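# Retrieve spanner from under UPS battery guard to tray

## Task

Pull out the spanner that has slipped beneath the transparent guard over the UPS batteries and set it down lying flat in the tray. The exposed battery terminals and the bar linking them remain energised even though the breaker is off, so the attempt fails if the spanner ever bridges any two terminals or if any part of the robot contacts a terminal. The hook lying on the bench is insulated and may be used as a tool.

## Robot and tools

Robot: two arms, left_arm and right_arm, each with a parallel two-finger gripper. Bases in the scene frame: left_arm at (+0.040, +0.321, 0) m, right_arm at (-0.008, -0.290, 0) m, both facing almost exactly along +x. A camera stand sits behind the arms. A wrist-camera cable touching something counts as the hand touching it, which matters near the live terminals.

Frames. The scene frame has its origin at table-top height midway between the nominal bases; +z is up, +x points out over the table, and left_arm is on the +y side (arm names do not match image left/right). Reported end_effector_position (m) and end_effector_quat_wxyz use the scene frame. Commanded offsets, however, are along each gripper's own Hand target axes: fingers point along the gripper's +z and open/close along its y. end_effector_position is the spot between the pads, about 1 cm short of the fingertips. Readings may be off by a few centimetres.

Row layout. Every row is 14 numbers in [-1, 1]: left_arm dx, dy, dz, rx, ry, rz, opening, then right_arm dx, dy, dz, rx, ry, rz, opening. Both arms are always present. dx..rz are an offset from that arm's Hand target as it was when the action or move began (not from the previous row); 1.0 equals 0.6 m of translation or 180 degrees. rx, ry, rz form a single rotation vector. Opening is absolute, not an offset: +1 fully open (0.094 m), -1 closed. To leave an arm alone, give zeros for its six pose numbers and repeat its current opening (a 0 opening is a real command to half-close).

execute_actions(actions, cameras): actions is a list of actions; each action is a table of up to 15 rows, one row per 1/30 s step; a short table repeats its last row to fill 15 steps. Repeating the same offset in a new action moves the arm further. Images are returned only when actions is empty or cameras names some ("all" for every camera). An empty list also reports the scene number and task.

move(target, speed, blend, opening_speed, grip_force, blocking, cameras): drives each gripper in a straight line toward target, which is one 14-number row or a list of up to 15 rows; every row is an offset from the same starting Hand targets. speed is path top speed in m/s, 0.002 to 2.9 (default 0.25), one value or one per target; rotation runs at up to twice that in rad/s. blend (m) rounds corners in a list; 0 stops at each. opening_speed (per second on the -1..1 scale, at least 0.2) closes fingers gradually. grip_force sets pad force 10 to 50 N (persists; lower force closes slowly). blocking=false returns after about 0.5 s while the move continues. Total move time caps at 10 s. Paths do not avoid obstacles or the other arm; faster moves overshoot and hit harder, and a target placed beyond a contact presses harder. Avoid paths passing near an arm's own base (elbow can whip round). The result adds a move: line such as done, off_target, moving, held or fault, plus limits (paced = pose clipped, held = steps withheld).

wait(seconds, cameras): 0 to 3600 s, sends nothing new; returns early if a running move ends. stop(cameras): brakes a running move. zoom_image(camera, region): region [x0, y0, x1, y1] in pixels of that camera's latest image, at most 504 by 504; cameras are cam_head_left, cam_head_right, cam_high, cam_low, cam_left_wrist, cam_right_wrist (all 896x504). finished_scene(scene): ends the scene (scene number 1 or 2), irreversible; the goal must hold without the robot.

Reading results. Hand target is the last commanded pose after clipping; next offsets count from it. The gripper often rests short of it by up to a few cm from friction or load, which is not proof of contact; resend the missing distance. Orientation commands are clipped to within 40 degrees of the current orientation per step. grip_measured is the measured opening on the -1..1 scale; empty it reads slightly wide, on a hard part slightly narrow. Joint velocities "within noise" means still. Joint torques are noisy and offset; joints 1 to 3 wrap at ±28 N m. MOTOR HOT appears at 75 °C; at 90 °C the arm folds and stops for the scene, so avoid long holds, stretched poses and pushing into unreachable targets.

Cautions. Never let the spanner or any robot part (including camera cables) touch the terminals or the link; keep the spanner from spanning two terminals while extracting it, e.g. drag it out with the insulated hook. Do not drop it, release it while moving, slam into fixed objects, push hard, bump the arms together, or close one gripper on the other's fingers. Nothing may end up off the table. Loose objects can be nudged randomly. Thinking time passes in the simulation, so act efficiently and move smoothly.

Each tool is called as name([rows], argument=value, ...), one row to a line, values as JSON.

## Session

execute_actions(actions=[])

Scene clock: 0.00 s.
left_arm: end_effector_position=(+0.4520, +0.3505, +0.1226) grip_measured=+1.000 end_effector_quat_wxyz=(+0.614, -0.036, +0.788, +0.002) | right_arm: end_effector_position=(+0.3888, -0.3429, +0.0997) grip_measured=+1.000 end_effector_quat_wxyz=(+0.561, +0.098, +0.820, -0.060)
Joint positions: left_arm=[0.077 1.548 0.404 0.896 0.033 -0.035 0.094] | right_arm=[-0.072 1.51 0.409 0.726 0.145 0.068 0.094]
Joint velocities: within noise
Joint torques (N m): no reading
Heat: left arm: 41 °C; right arm: 42 °C.
Hand target: left_arm +0.4532, +0.3508, +0.1265; +0.618, -0.036, +0.786, +0.003 | right_arm +0.3913, -0.3433, +0.1061; +0.568, +0.098, +0.815, -0.061
Tool commands: left_gripper/opening=+1.0 right_gripper/opening=+1.0

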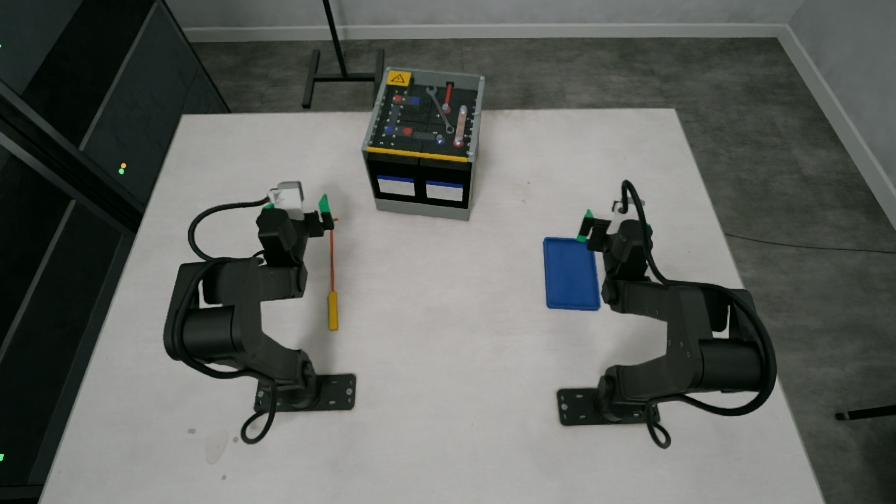

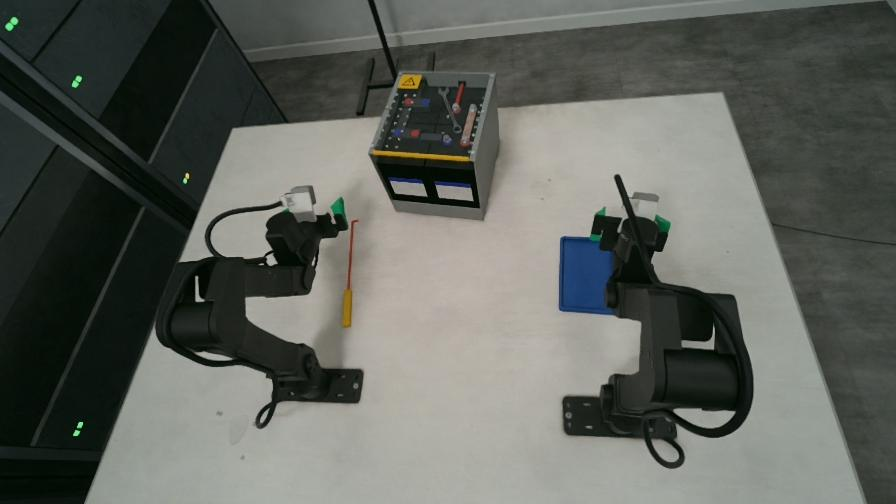

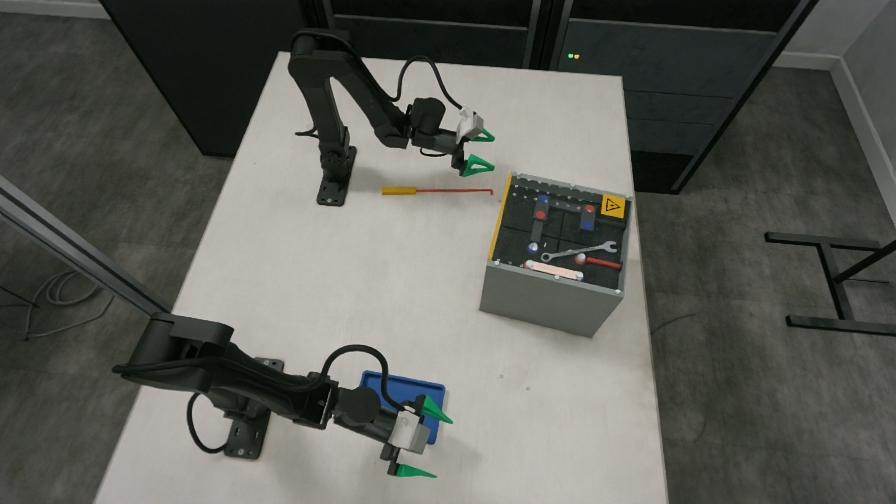

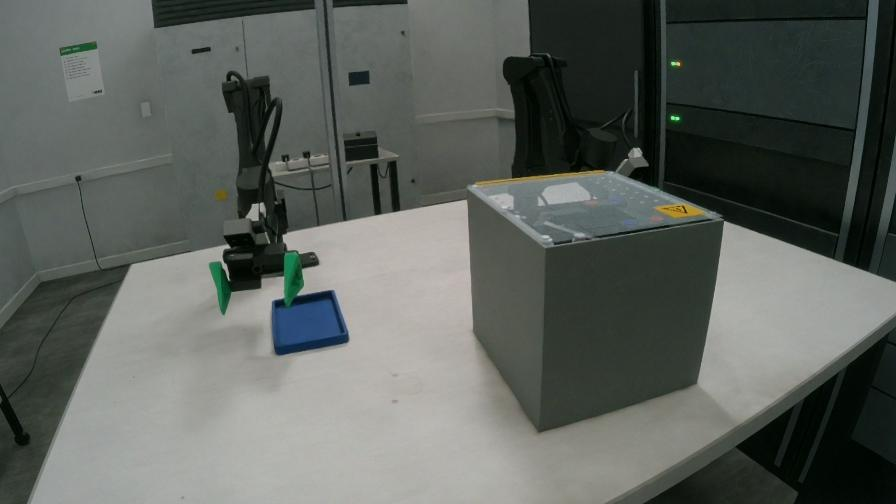

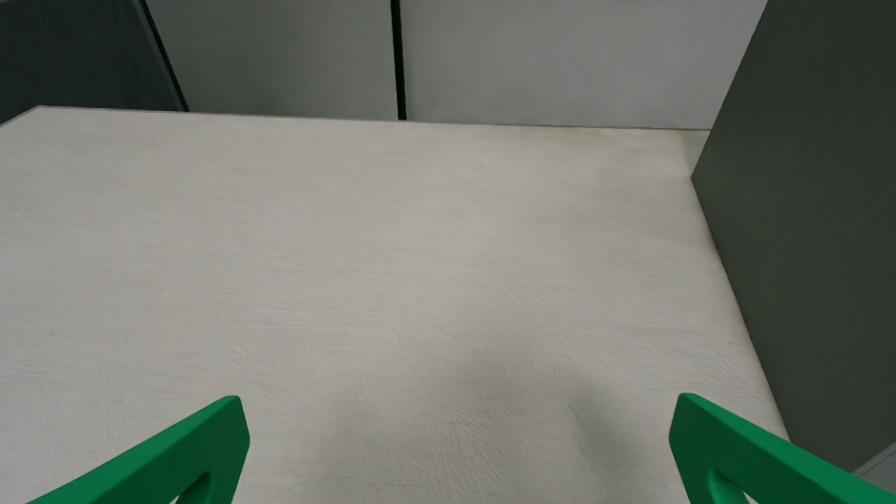

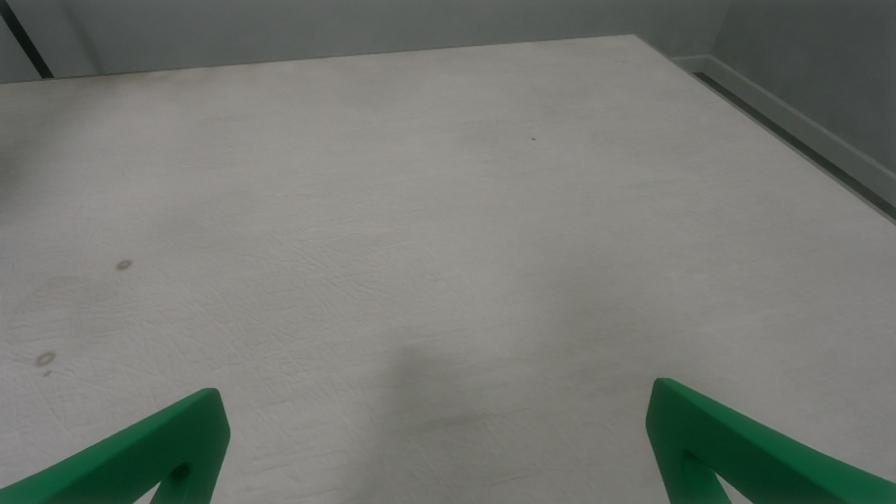

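zoom_image(camera="cam_head_left", region=[350, 50, 500, 230])

zoom_image(camera="cam_head_right", region=[355, 60, 505, 230])

zoom_image(camera="cam_high", region=[470, 160, 650, 345])

zoom_image(camera="cam_low", region=[450, 150, 740, 300])

Scaled by 2.800 from the camera's image (finer frame: 1280x720).

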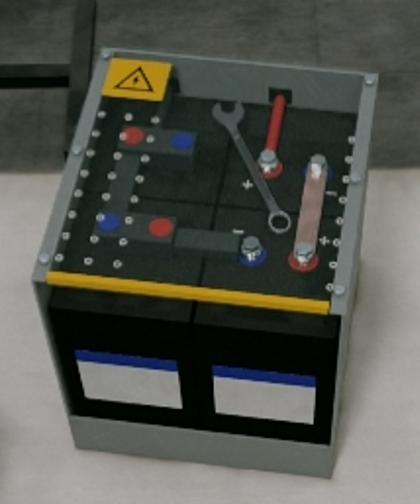

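Scaled by 2.965 from the camera's image (finer frame: 1280x720).

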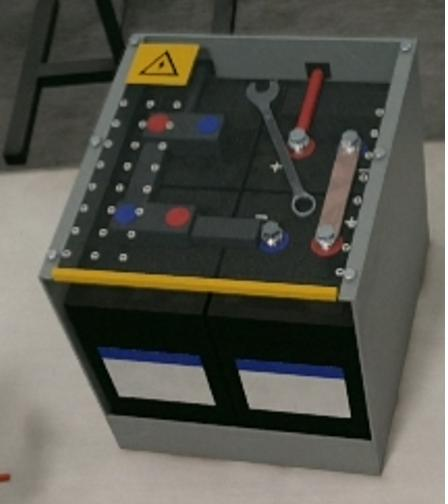

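Scaled by 2.724 from the camera's image (finer frame: 1280x720).

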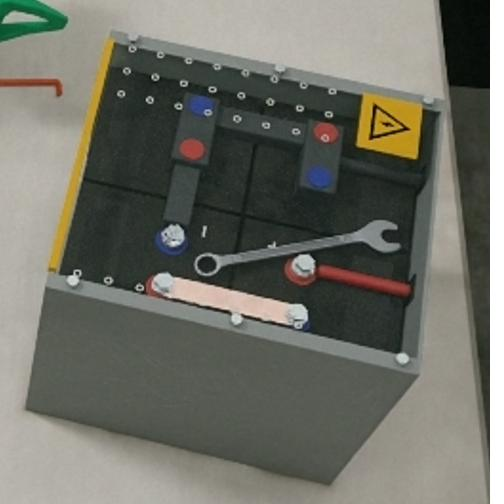

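Scaled by 1.738 from the camera's image (finer frame: 1280x720).

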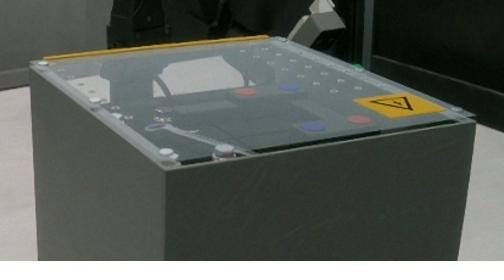

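move(target=[0.0237, -0.4012, -0.3343, 0.0723, -0.0748, 0.0215, 1.0, 0, 0, 0, 0, 0, 0, 1.0], speed=0.3, cameras=["cam_left_wrist", "cam_high", "cam_head_left"])

Scene clock: 246.63 s.
left_arm: end_effector_position=(+0.2689, +0.0995, +0.1667) grip_measured=+1.000 end_effector_quat_wxyz=(+0.701, +0.076, +0.706, -0.061) | right_arm: end_effector_position=(+0.3888, -0.3429, +0.0997) grip_measured=+1.000 end_effector_quat_wxyz=(+0.561, +0.098, +0.820, -0.060)
Joint positions: left_arm=[-1.312 1.436 0.208 1.209 -1.111 0.003 0.094] | right_arm=[-0.072 1.51 0.409 0.726 0.145 0.068 0.094]
Joint torques (N m): left_arm=[-0.38 -2.67 4.94 1.76 -0.28 -0.08] | right_arm=[0.01 -5.82 5.64 1.67 0.04 0.01]
Heat: left arm: 46 °C; right arm: 44 °C.
Hand target: left_arm +0.2698, +0.1001, +0.1700; +0.705, +0.061, +0.704, -0.061 | right_arm +0.3913, -0.3433, +0.1062; +0.569, +0.098, +0.815, -0.061
Off the commanded pose: left_arm 0.004 m, 2 deg | right_arm 0.007 m, 1 deg.
move: done
Images, in order (width x height): cam_head_left 896x504, cam_high 896x504, cam_left_wrist 896x504.

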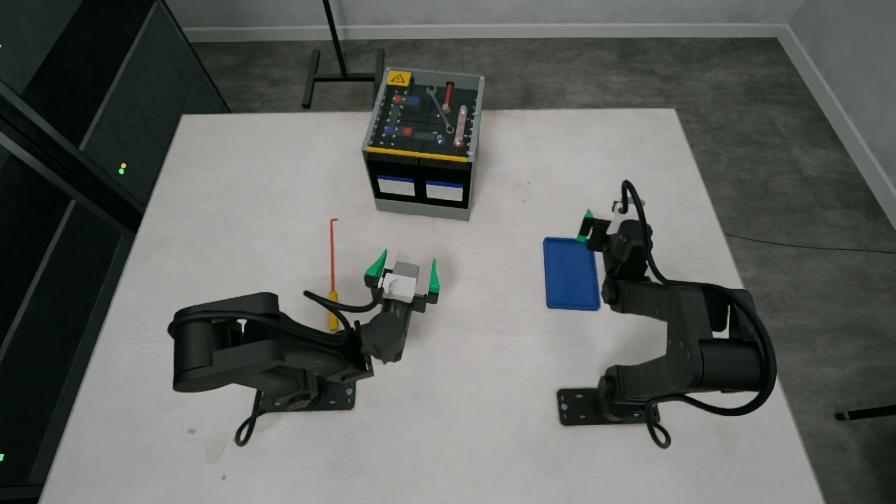

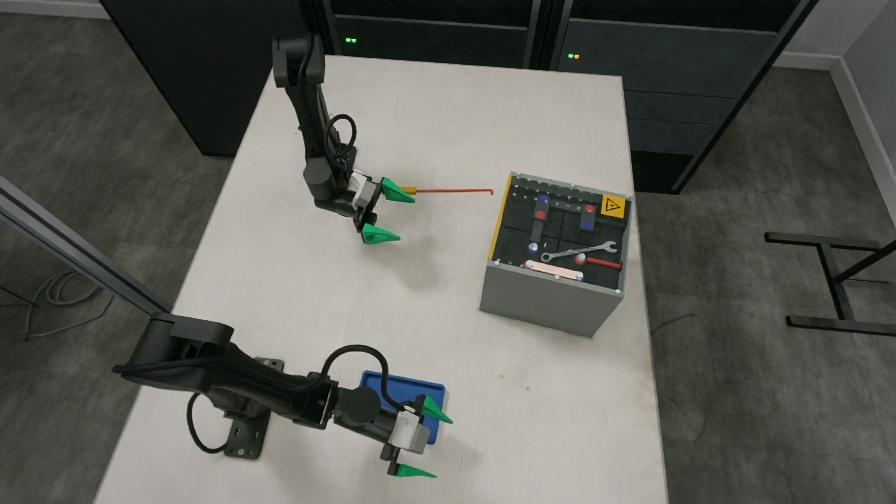

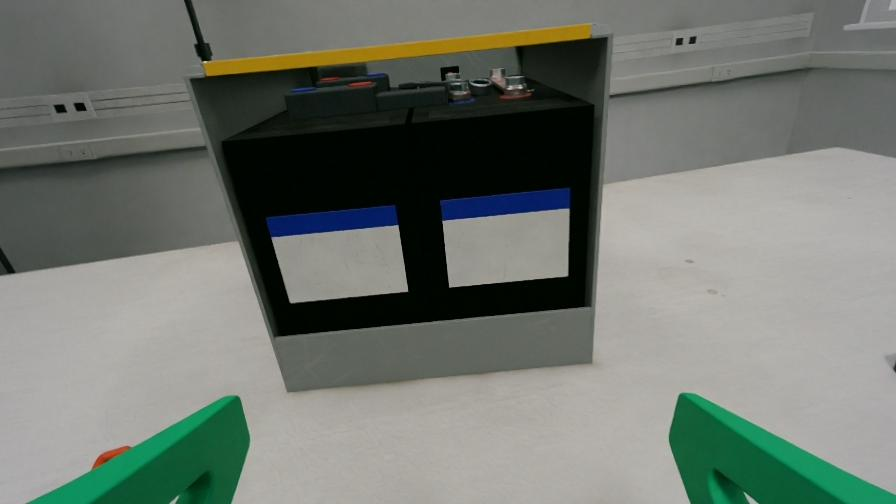

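zoom_image(camera="cam_left_wrist", region=[190, 20, 630, 150])

zoom_image(camera="cam_left_wrist", region=[360, 40, 620, 150])

Scaled by 1.145 from the camera's image (finer frame: 1280x720).

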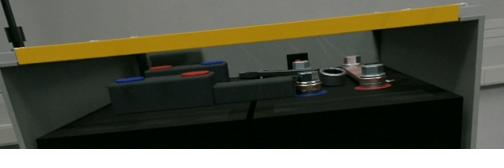

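Scaled by 1.938 from the camera's image (finer frame: 1280x720).

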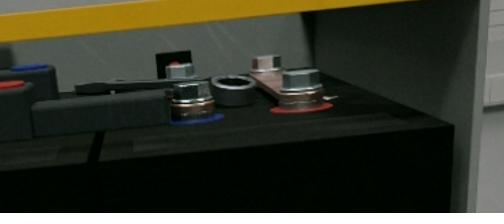

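zoom_image(camera="cam_head_left", region=[290, 200, 390, 340])

zoom_image(camera="cam_high", region=[370, 150, 520, 230])

zoom_image(camera="cam_high", region=[480, 160, 640, 300])

Scaled by 3.600 from the camera's image (finer frame: 1280x720).

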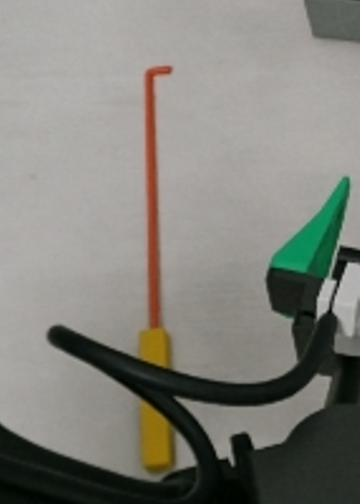

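Scaled by 3.360 from the camera's image (finer frame: 1280x720).

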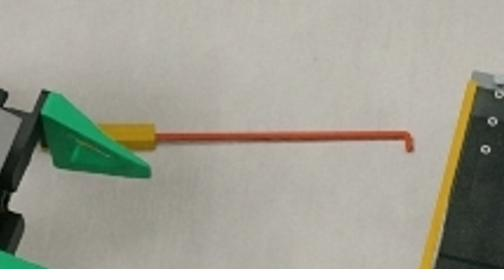

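Scaled by 3.150 from the camera's image (finer frame: 1280x720).

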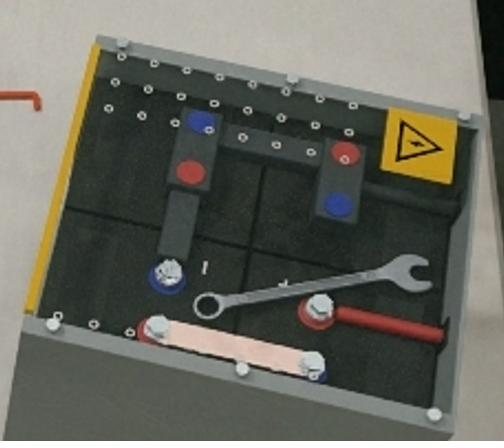

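zoom_image(camera="cam_head_left", region=[415, 75, 485, 165])

zoom_image(camera="cam_high", region=[520, 220, 630, 290])

Scaled by 5.600 from the camera's image (finer frame: 1280x720).

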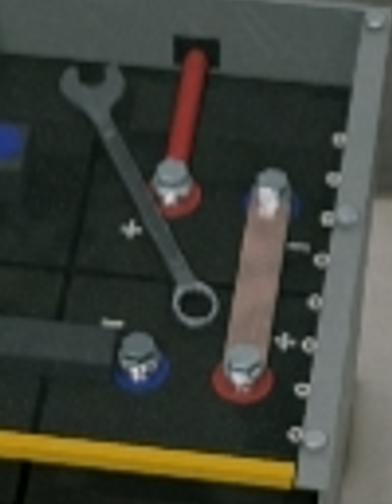

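Scaled by 4.582 from the camera's image (finer frame: 1280x720).

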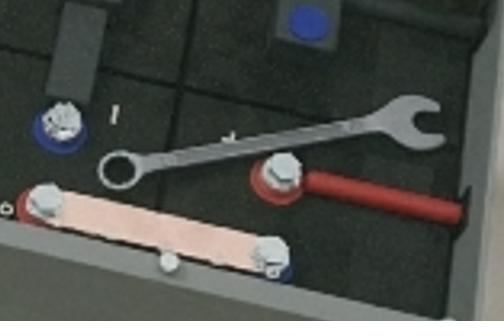

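move(target=[0.0833, 0.2825, -0.1252, -0.0630, 0.4971, -0.0630, 1.0, 0, 0, 0, 0, 0, 0, 1.0], speed=0.3, cameras=["cam_left_wrist", "cam_high", "cam_head_left"])

Scene clock: 472.43 s.
left_arm: end_effector_position=(+0.2233, +0.2806, +0.1156) grip_measured=+1.000 end_effector_quat_wxyz=(+0.002, -0.041, +0.999, +0.003) | right_arm: end_effector_position=(+0.3888, -0.3429, +0.0997) grip_measured=+1.000 end_effector_quat_wxyz=(+0.561, +0.098, +0.820, -0.060)
Joint positions: left_arm=[-0.237 1.243 0.993 -1.319 -0.008 -0.311 0.094] | right_arm=[-0.072 1.51 0.409 0.726 0.145 0.068 0.094]
Joint torques (N m): left_arm=[0.44 -2.43 7.08 0.13 0.11 0.03] | right_arm=[-0.06 -5.83 5.7 1.67 0.03 -0.03]
Heat: left arm: 43 °C; right arm: 44 °C.
Hand target: left_arm +0.2249, +0.2799, +0.1199; +0.001, -0.040, +0.999, +0.000 | right_arm +0.3913, -0.3433, +0.1062; +0.569, +0.098, +0.815, -0.061
Off the commanded pose: left_arm 0.005 m, 0 deg | right_arm 0.007 m, 1 deg.
move: done
Images, in order (width x height): cam_head_left 896x504, cam_high 896x504, cam_left_wrist 896x504.

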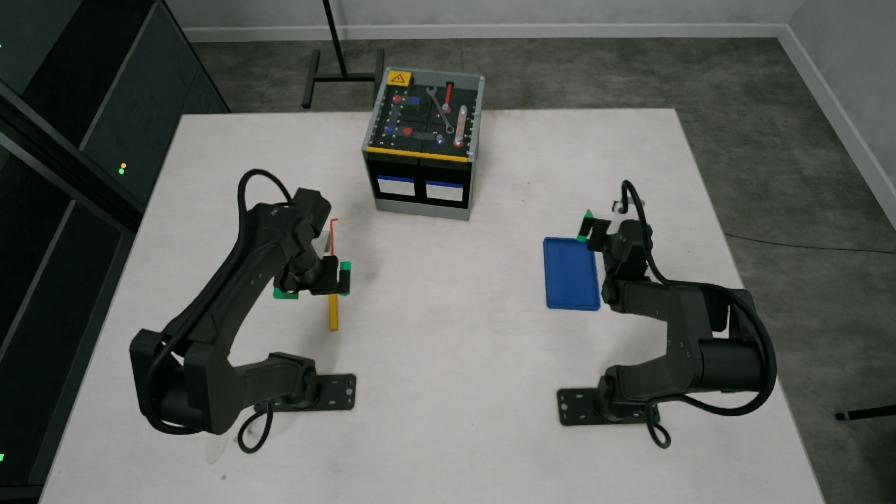

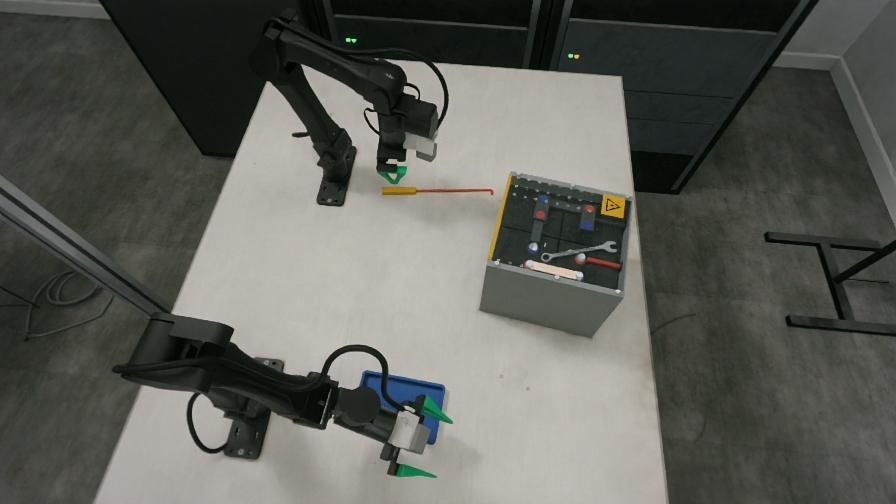

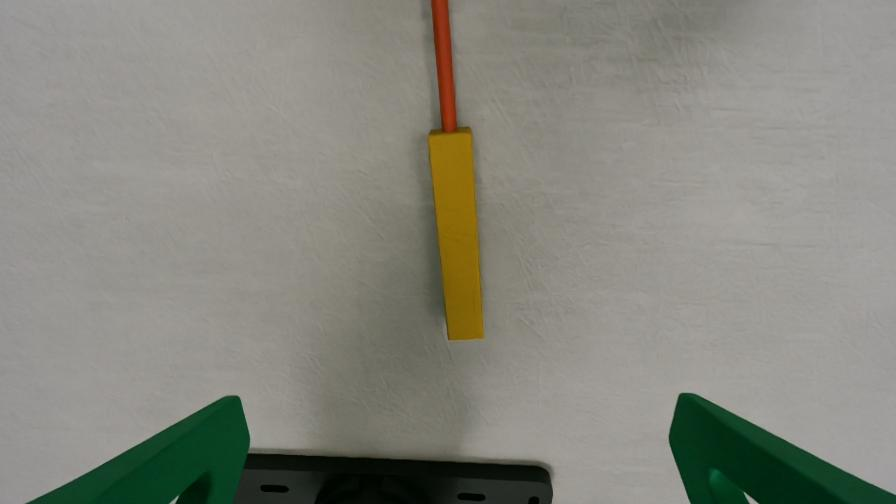

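move(target=[0, 0, 0.0833, 0, 0, -0.0222, 1.0, 0, 0, 0, 0, 0, 0, 1.0], speed=0.2, cameras=["cam_left_wrist", "cam_high", "cam_head_left"])

zoom_image(camera="cam_high", region=[350, 140, 510, 220])

zoom_image(camera="cam_head_left", region=[260, 200, 390, 340])

Scene clock: 558.00 s.
left_arm: end_effector_position=(+0.2239, +0.2802, +0.0732) grip_measured=+1.000 end_effector_quat_wxyz=(+0.002, -0.069, +0.998, +0.003) | right_arm: end_effector_position=(+0.3888, -0.3429, +0.0997) grip_measured=+1.000 end_effector_quat_wxyz=(+0.561, +0.098, +0.820, -0.060)
Joint positions: left_arm=[-0.237 1.262 0.837 -1.143 -0.006 -0.368 0.094] | right_arm=[-0.072 1.51 0.409 0.726 0.145 0.068 0.094]
Joint torques (N m): left_arm=[0.43 -2.44 4.52 0.42 0.1 -0.1] | right_arm=[-0.03 -5.81 5.64 1.66 0.02 -0.04]
Heat: left arm: 37 °C; right arm: 44 °C.
Hand target: left_arm +0.2251, +0.2799, +0.0700; +0.001, -0.075, +0.997, +0.000 | right_arm +0.3913, -0.3433, +0.1062; +0.569, +0.098, +0.815, -0.061
Off the commanded pose: left_arm 0.003 m, 1 deg | right_arm 0.007 m, 1 deg.
move: done
Images, in order (width x height): cam_head_left 896x504, cam_high 896x504, cam_left_wrist 896x504.

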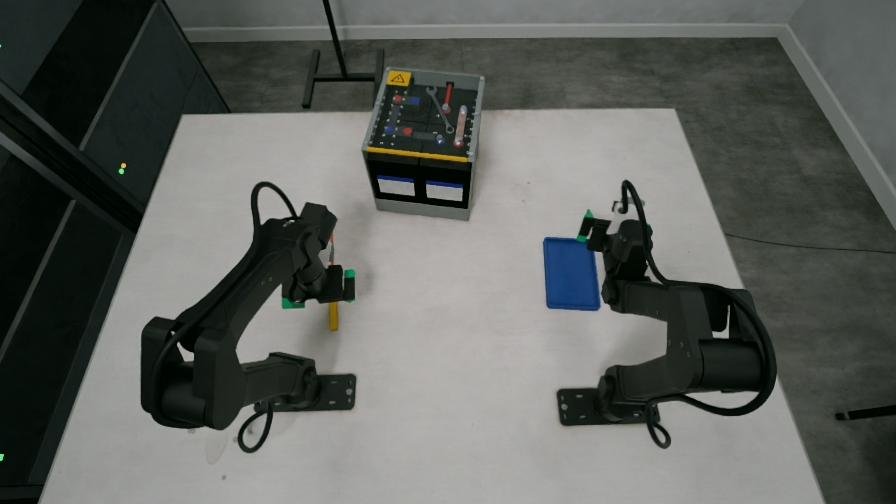

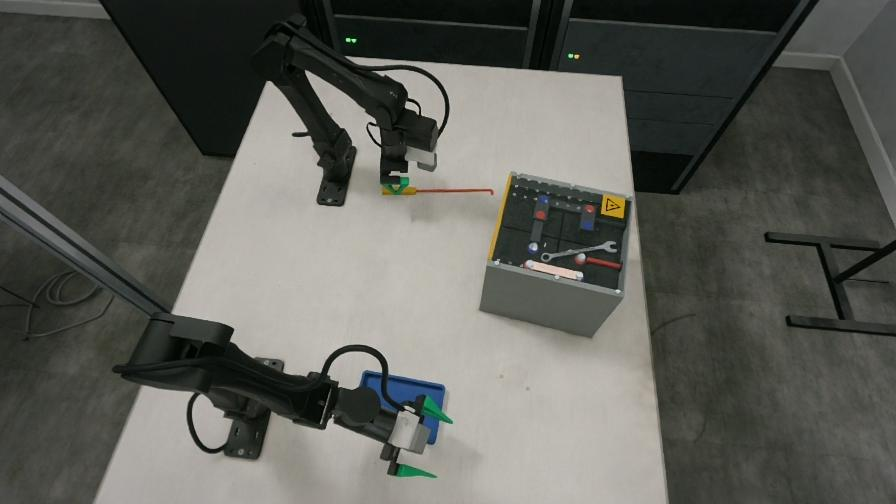

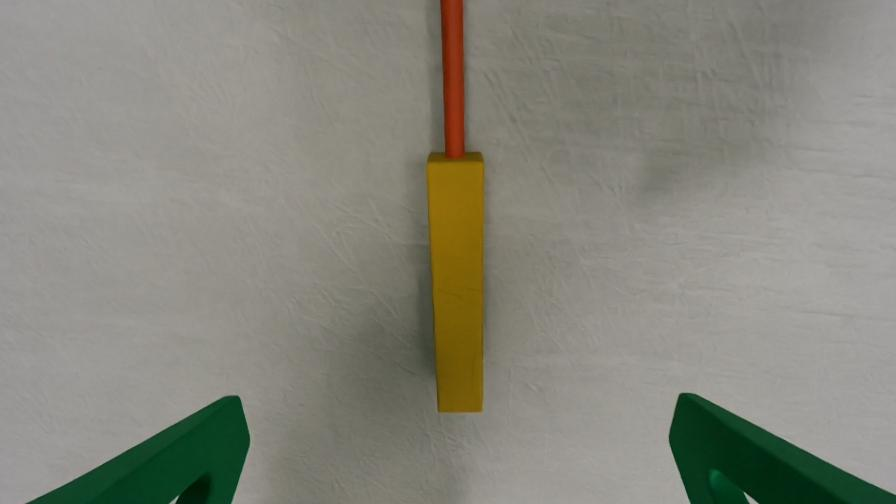

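Scaled by 3.150 from the camera's image (finer frame: 1280x720).

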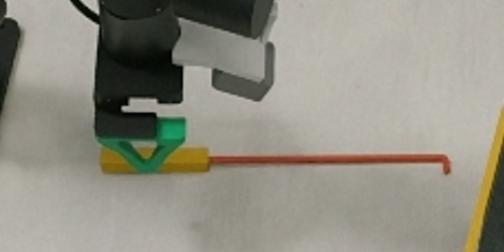

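Scaled by 3.600 from the camera's image (finer frame: 1280x720).

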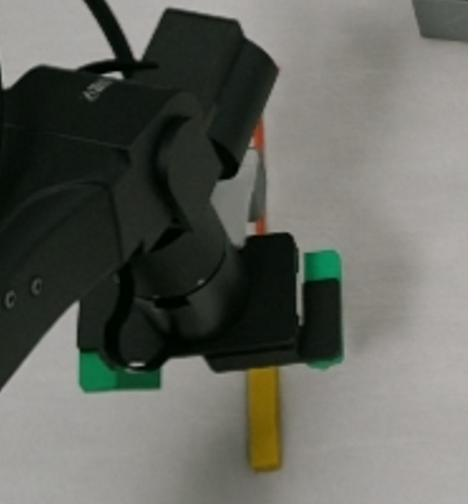

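move([
  [0, 0, 0.0917, 0, 0, -0.003, 1.0, 0, 0, 0, 0, 0, 0, 1.0],
  [0, 0, 0.0917, 0, 0, -0.003, -1.0, 0, 0, 0, 0, 0, 0, 1.0],
], speed=0.15, cameras=["cam_left_wrist", "cam_high", "cam_head_left"])

Scene clock: 618.60 s.
left_arm: end_effector_position=(+0.2245, +0.2797, +0.0181) grip_measured=-0.699 end_effector_quat_wxyz=(+0.001, -0.074, +0.997, +0.002) | right_arm: end_effector_position=(+0.3888, -0.3429, +0.0997) grip_measured=+1.000 end_effector_quat_wxyz=(+0.561, +0.098, +0.820, -0.060)
Joint positions: left_arm=[-0.237 1.343 0.664 -0.89 -0.005 -0.378 0.014] | right_arm=[-0.072 1.51 0.409 0.726 0.145 0.068 0.094]
Joint torques (N m): left_arm=[0.43 -2.71 4.07 0.42 0.09 -0.08] | right_arm=[-0.05 -5.86 5.65 1.67 0.06 -0.02]
Heat: left arm: 35 °C; right arm: 44 °C.
Hand target: left_arm +0.2250, +0.2799, +0.0148; +0.000, -0.079, +0.997, +0.000 | right_arm +0.3913, -0.3433, +0.1062; +0.569, +0.098, +0.815, -0.061
Off the commanded pose: left_arm 0.003 m, 1 deg | right_arm 0.007 m, 1 deg.
move: done
Images, in order (width x height): cam_head_left 896x504, cam_high 896x504, cam_left_wrist 896x504.

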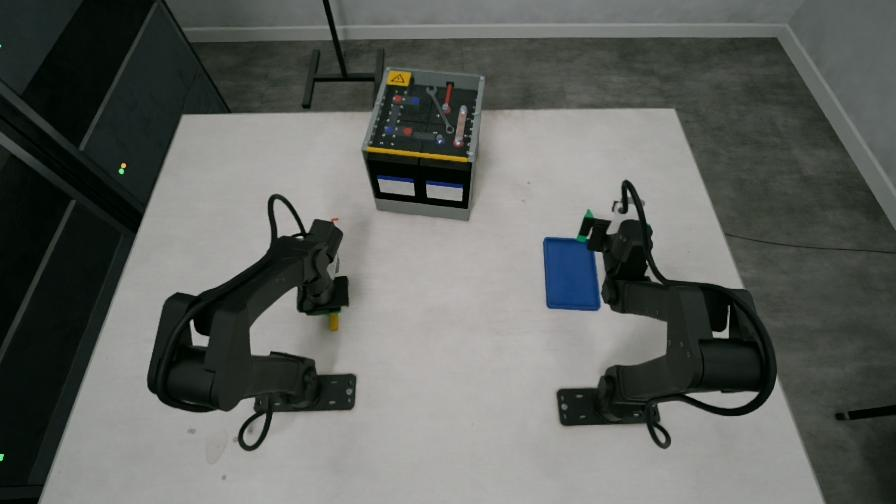

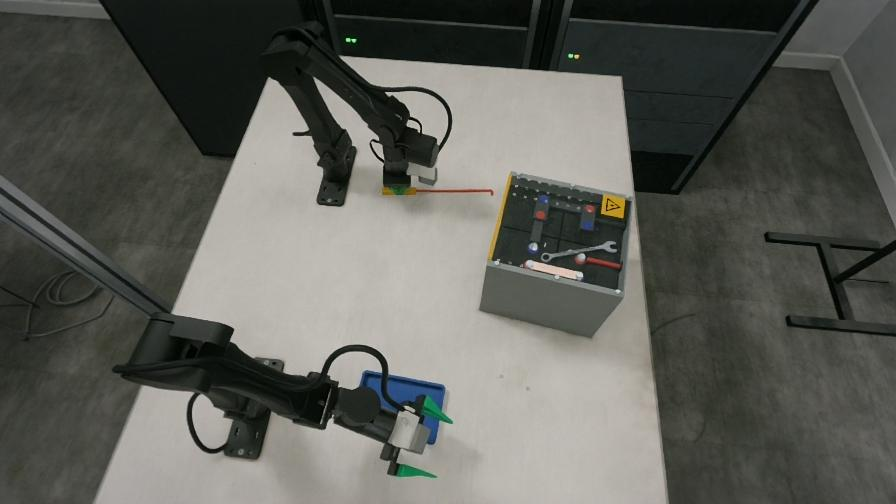

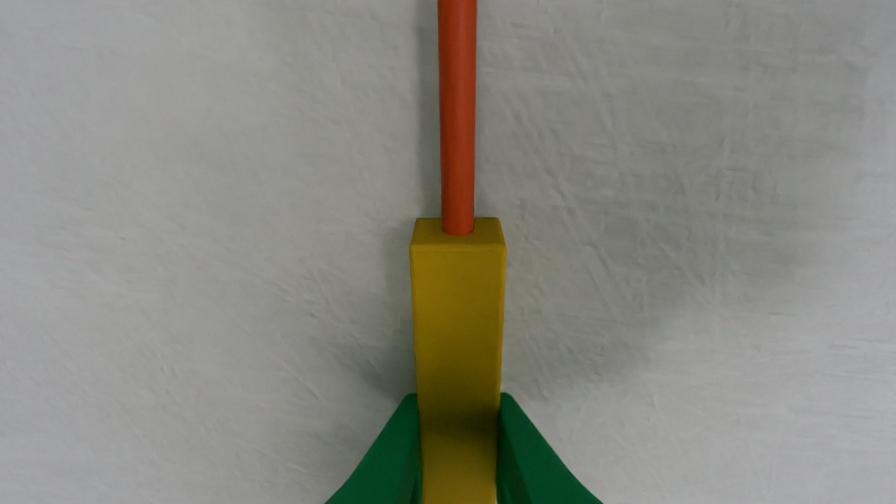

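move([
  [0, 0, -0.1167, 0, 0, 0, -1.0, 0, 0, 0, 0, 0, 0, 1.0],
  [0.1555, -0.4985, -0.1167, 0, 0, 0.1031, -1.0, 0, 0, 0, 0, 0, 0, 1.0],
  [0.1555, -0.4985, -0.0067, 0, 0, 0.1031, -1.0, 0, 0, 0, 0, 0, 0, 1.0],
], speed=[0.2, 0.3, 0.12], blend=[0.03, 0, 0], cameras=["cam_left_wrist", "cam_high", "cam_head_left", "cam_low"])

Scene clock: 897.40 s.
left_arm: end_effector_position=(+0.1765, -0.0303, +0.0256) grip_measured=-0.694 end_effector_quat_wxyz=(-0.005, +0.087, +0.996, -0.005) | right_arm: end_effector_position=(+0.3888, -0.3429, +0.0997) grip_measured=+1.000 end_effector_quat_wxyz=(+0.561, +0.098, +0.820, -0.060)
Joint positions: left_arm=[-1.203 2.027 1.466 -1.005 0.014 -1.022 0.014] | right_arm=[-0.072 1.51 0.409 0.726 0.145 0.068 0.094]
Joint torques (N m): left_arm=[0.09 -8.75 4.67 0.41 -0.12 -0.1] | right_arm=[0.03 -5.74 5.63 1.67 0.05 -0.02]
Heat: left arm: 32 °C; right arm: 44 °C.
Hand target: left_arm +0.1802, -0.0302, +0.0190; +0.001, +0.082, +0.997, +0.000 | right_arm +0.3913, -0.3433, +0.1062; +0.569, +0.098, +0.815, -0.061
Off the commanded pose: left_arm 0.008 m, 1 deg | right_arm 0.007 m, 1 deg.
move: done
Images, in order (width x height): cam_head_left 896x504, cam_high 896x504, cam_low 896x504, cam_left_wrist 896x504.

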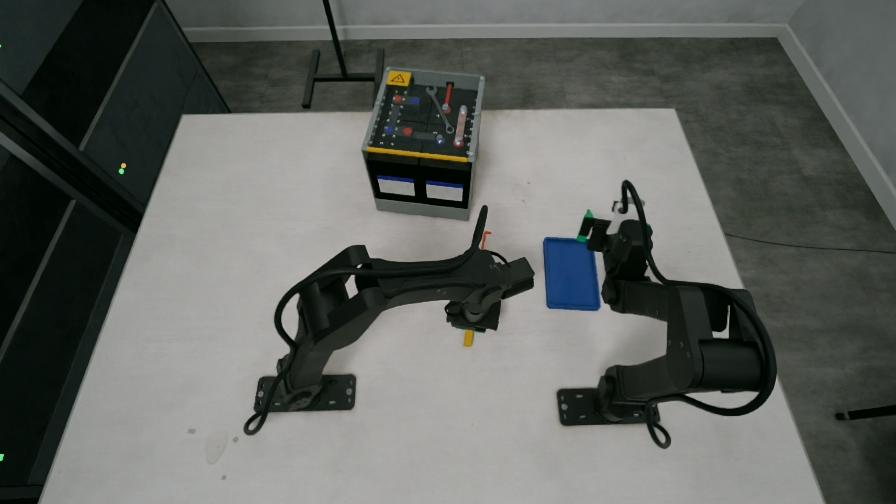

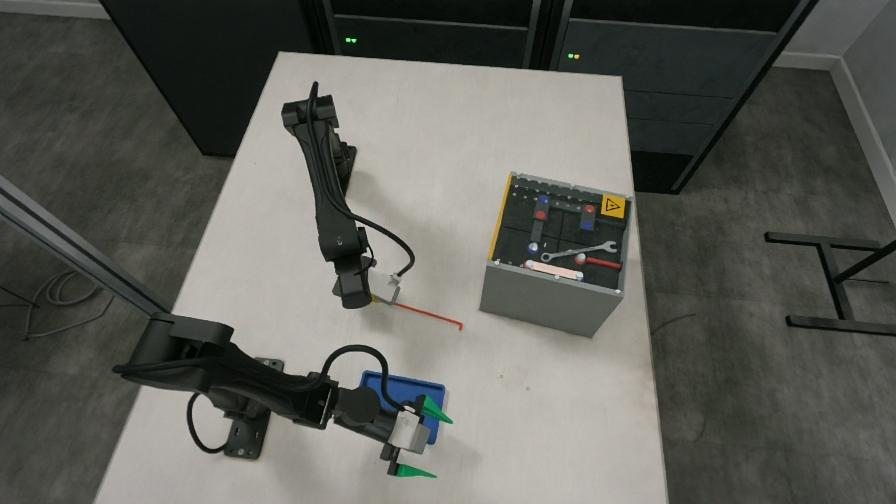

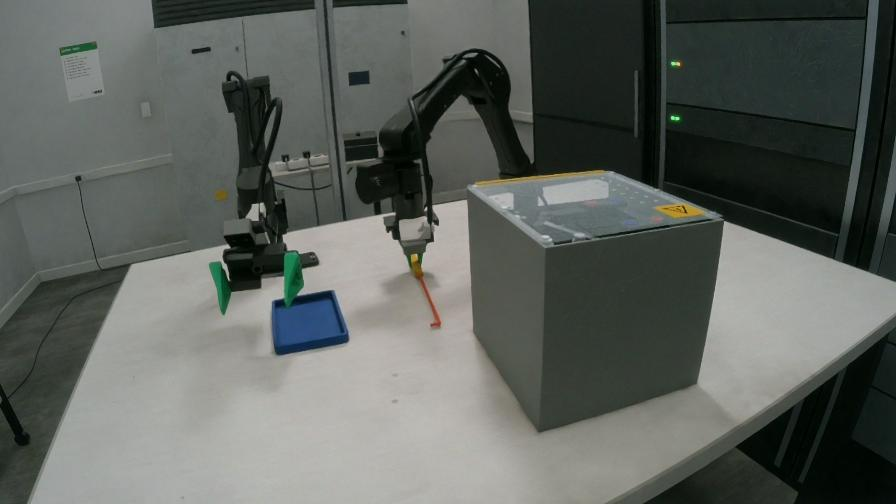

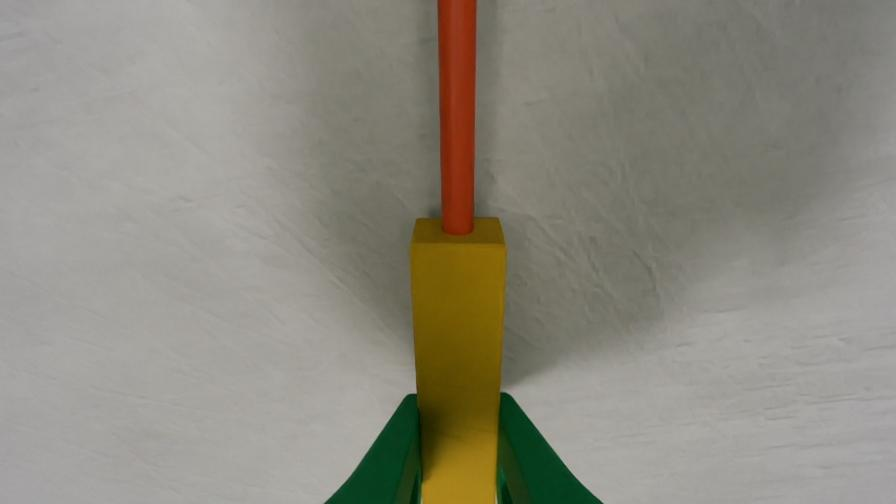

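move([
  [0, 0, 0.015, 0, 0, 0, -1.0, 0, 0, 0, 0, 0, 0, 1.0],
  [0, 0, 0.015, 0, 0, 0, -0.3, 0, 0, 0, 0, 0, 0, 1.0],
  [0, 0, -0.15, 0, 0, 0, -0.3, 0, 0, 0, 0, 0, 0, 1.0],
], speed=[0.05, 0.1, 0.2], cameras=["cam_left_wrist", "cam_high"])

Scene clock: 930.53 s.
left_arm: end_effector_position=(+0.1769, -0.0300, +0.0966) grip_measured=-0.302 end_effector_quat_wxyz=(-0.010, +0.086, +0.996, +0.007) | right_arm: end_effector_position=(+0.3888, -0.3429, +0.0997) grip_measured=+1.000 end_effector_quat_wxyz=(+0.561, +0.098, +0.820, -0.060)
Joint positions: left_arm=[-1.203 2.002 1.716 -1.307 0.011 -1.024 0.033] | right_arm=[-0.072 1.51 0.409 0.726 0.145 0.068 0.094]
Joint torques (N m): left_arm=[0.09 -11.84 6.98 0.03 -0.1 -0.09] | right_arm=[-0.23 -5.91 5.61 1.65 0 -0.04]
Heat: left arm: 32 °C; right arm: 44 °C.
Hand target: left_arm +0.1801, -0.0302, +0.1091; +0.001, +0.083, +0.997, +0.000 | right_arm +0.3913, -0.3433, +0.1062; +0.569, +0.098, +0.815, -0.061
Off the commanded pose: left_arm 0.013 m, 2 deg | right_arm 0.007 m, 1 deg.
move: off_target (left_arm); target 2's new opening was sent with left_arm's hand 0.011 m and 1 deg from that target
Images, in order (width x height): cam_high 896x504, cam_left_wrist 896x504.

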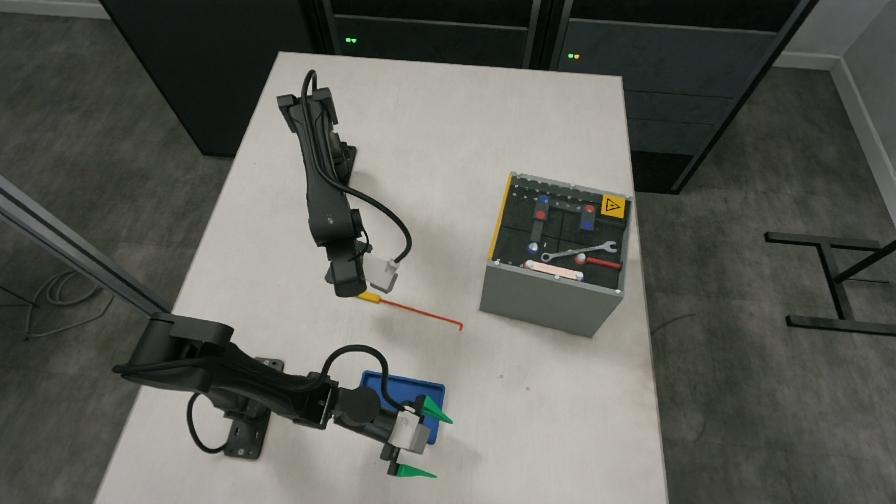

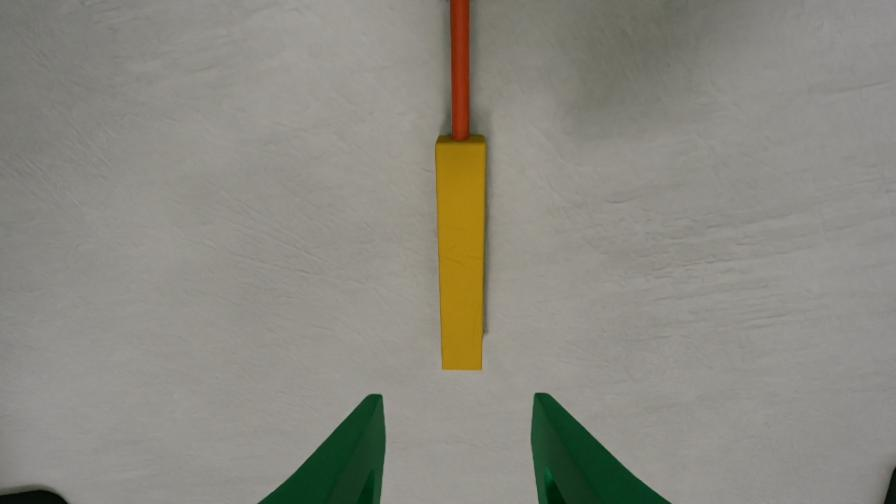

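move(target=[-0.1335, 0.4114, -0.3682, 0.0203, -0.2216, 0.0557, -0.3, 0.1342, 0.4273, -0.4618, -0.0080, 0.3871, -0.0184, 1.0], speed=0.3, cameras=["cam_left_wrist", "cam_right_wrist", "cam_high", "cam_head_left"])

Scene clock: 1034.37 s.
left_arm: end_effector_position=(+0.2977, +0.2008, +0.3194) grip_measured=-0.302 end_effector_quat_wxyz=(+0.321, +0.162, +0.932, -0.052) | right_arm: end_effector_position=(+0.1686, -0.0306, +0.1299) grip_measured=+1.000 end_effector_quat_wxyz=(+0.004, +0.082, +0.997, +0.006)
Joint positions: left_arm=[-0.515 1.22 1.62 -1.316 -0.107 -0.127 0.033] | right_arm=[0.967 1.715 1.476 -1.317 0.001 1.134 0.094]
Joint torques (N m): left_arm=[0.44 -3.23 6.72 1.53 0.05 0.05] | right_arm=[0.05 -5.65 7.58 -0.02 0 0.17]
Heat: left arm: 36 °C; right arm: 44 °C.
Hand target: left_arm +0.2995, +0.2003, +0.3299; +0.337, +0.163, +0.925, -0.059 | right_arm +0.1697, -0.0282, +0.1297; +0.001, +0.086, +0.996, +0.000
Off the commanded pose: left_arm 0.011 m, 2 deg | right_arm 0.003 m, 1 deg.
move: off_target (left_arm)
Images, in order (width x height): cam_head_left 896x504, cam_high 896x504, cam_left_wrist 896x504, cam_right_wrist 896x504.

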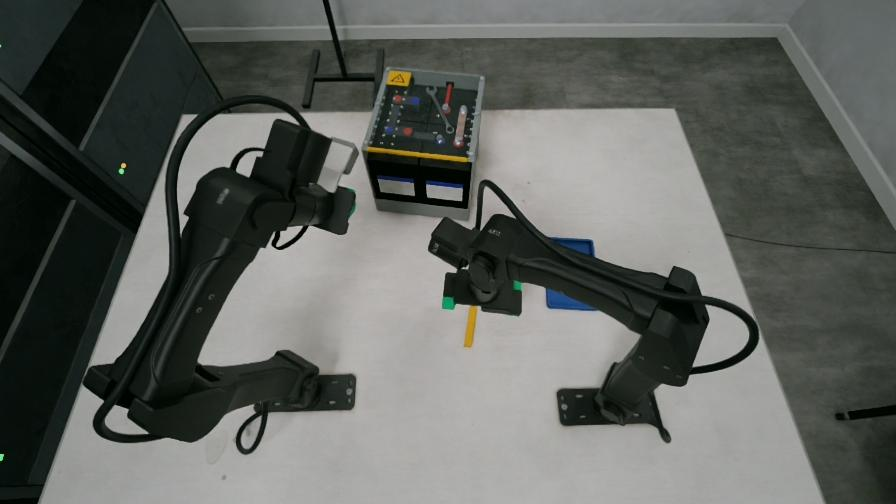

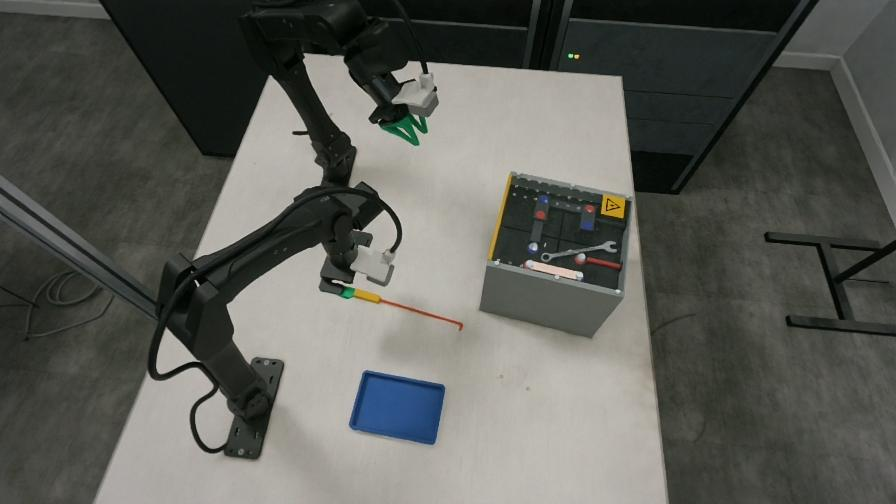

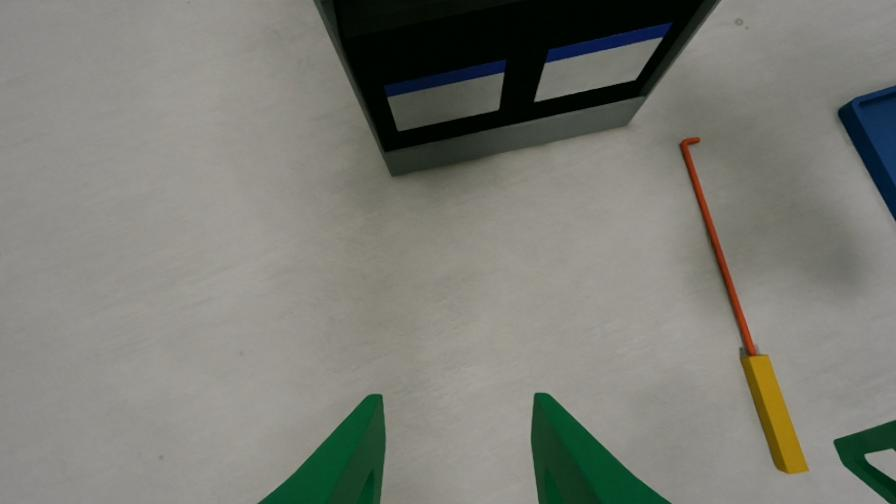

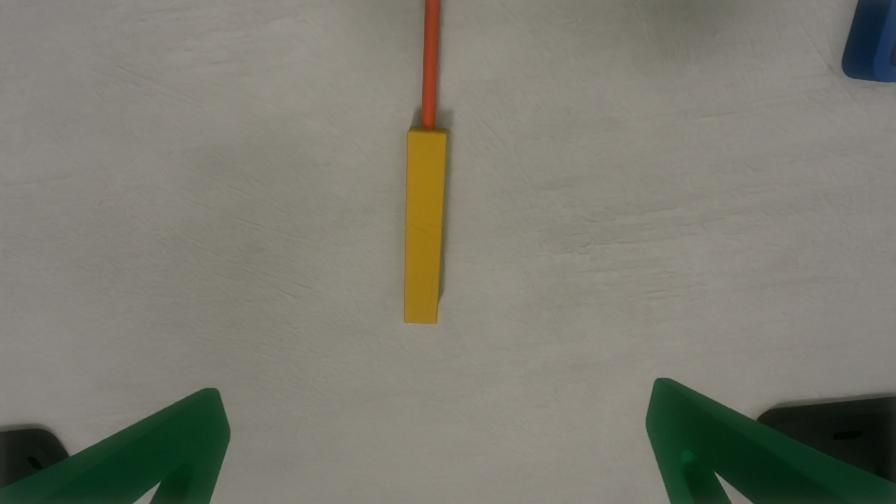

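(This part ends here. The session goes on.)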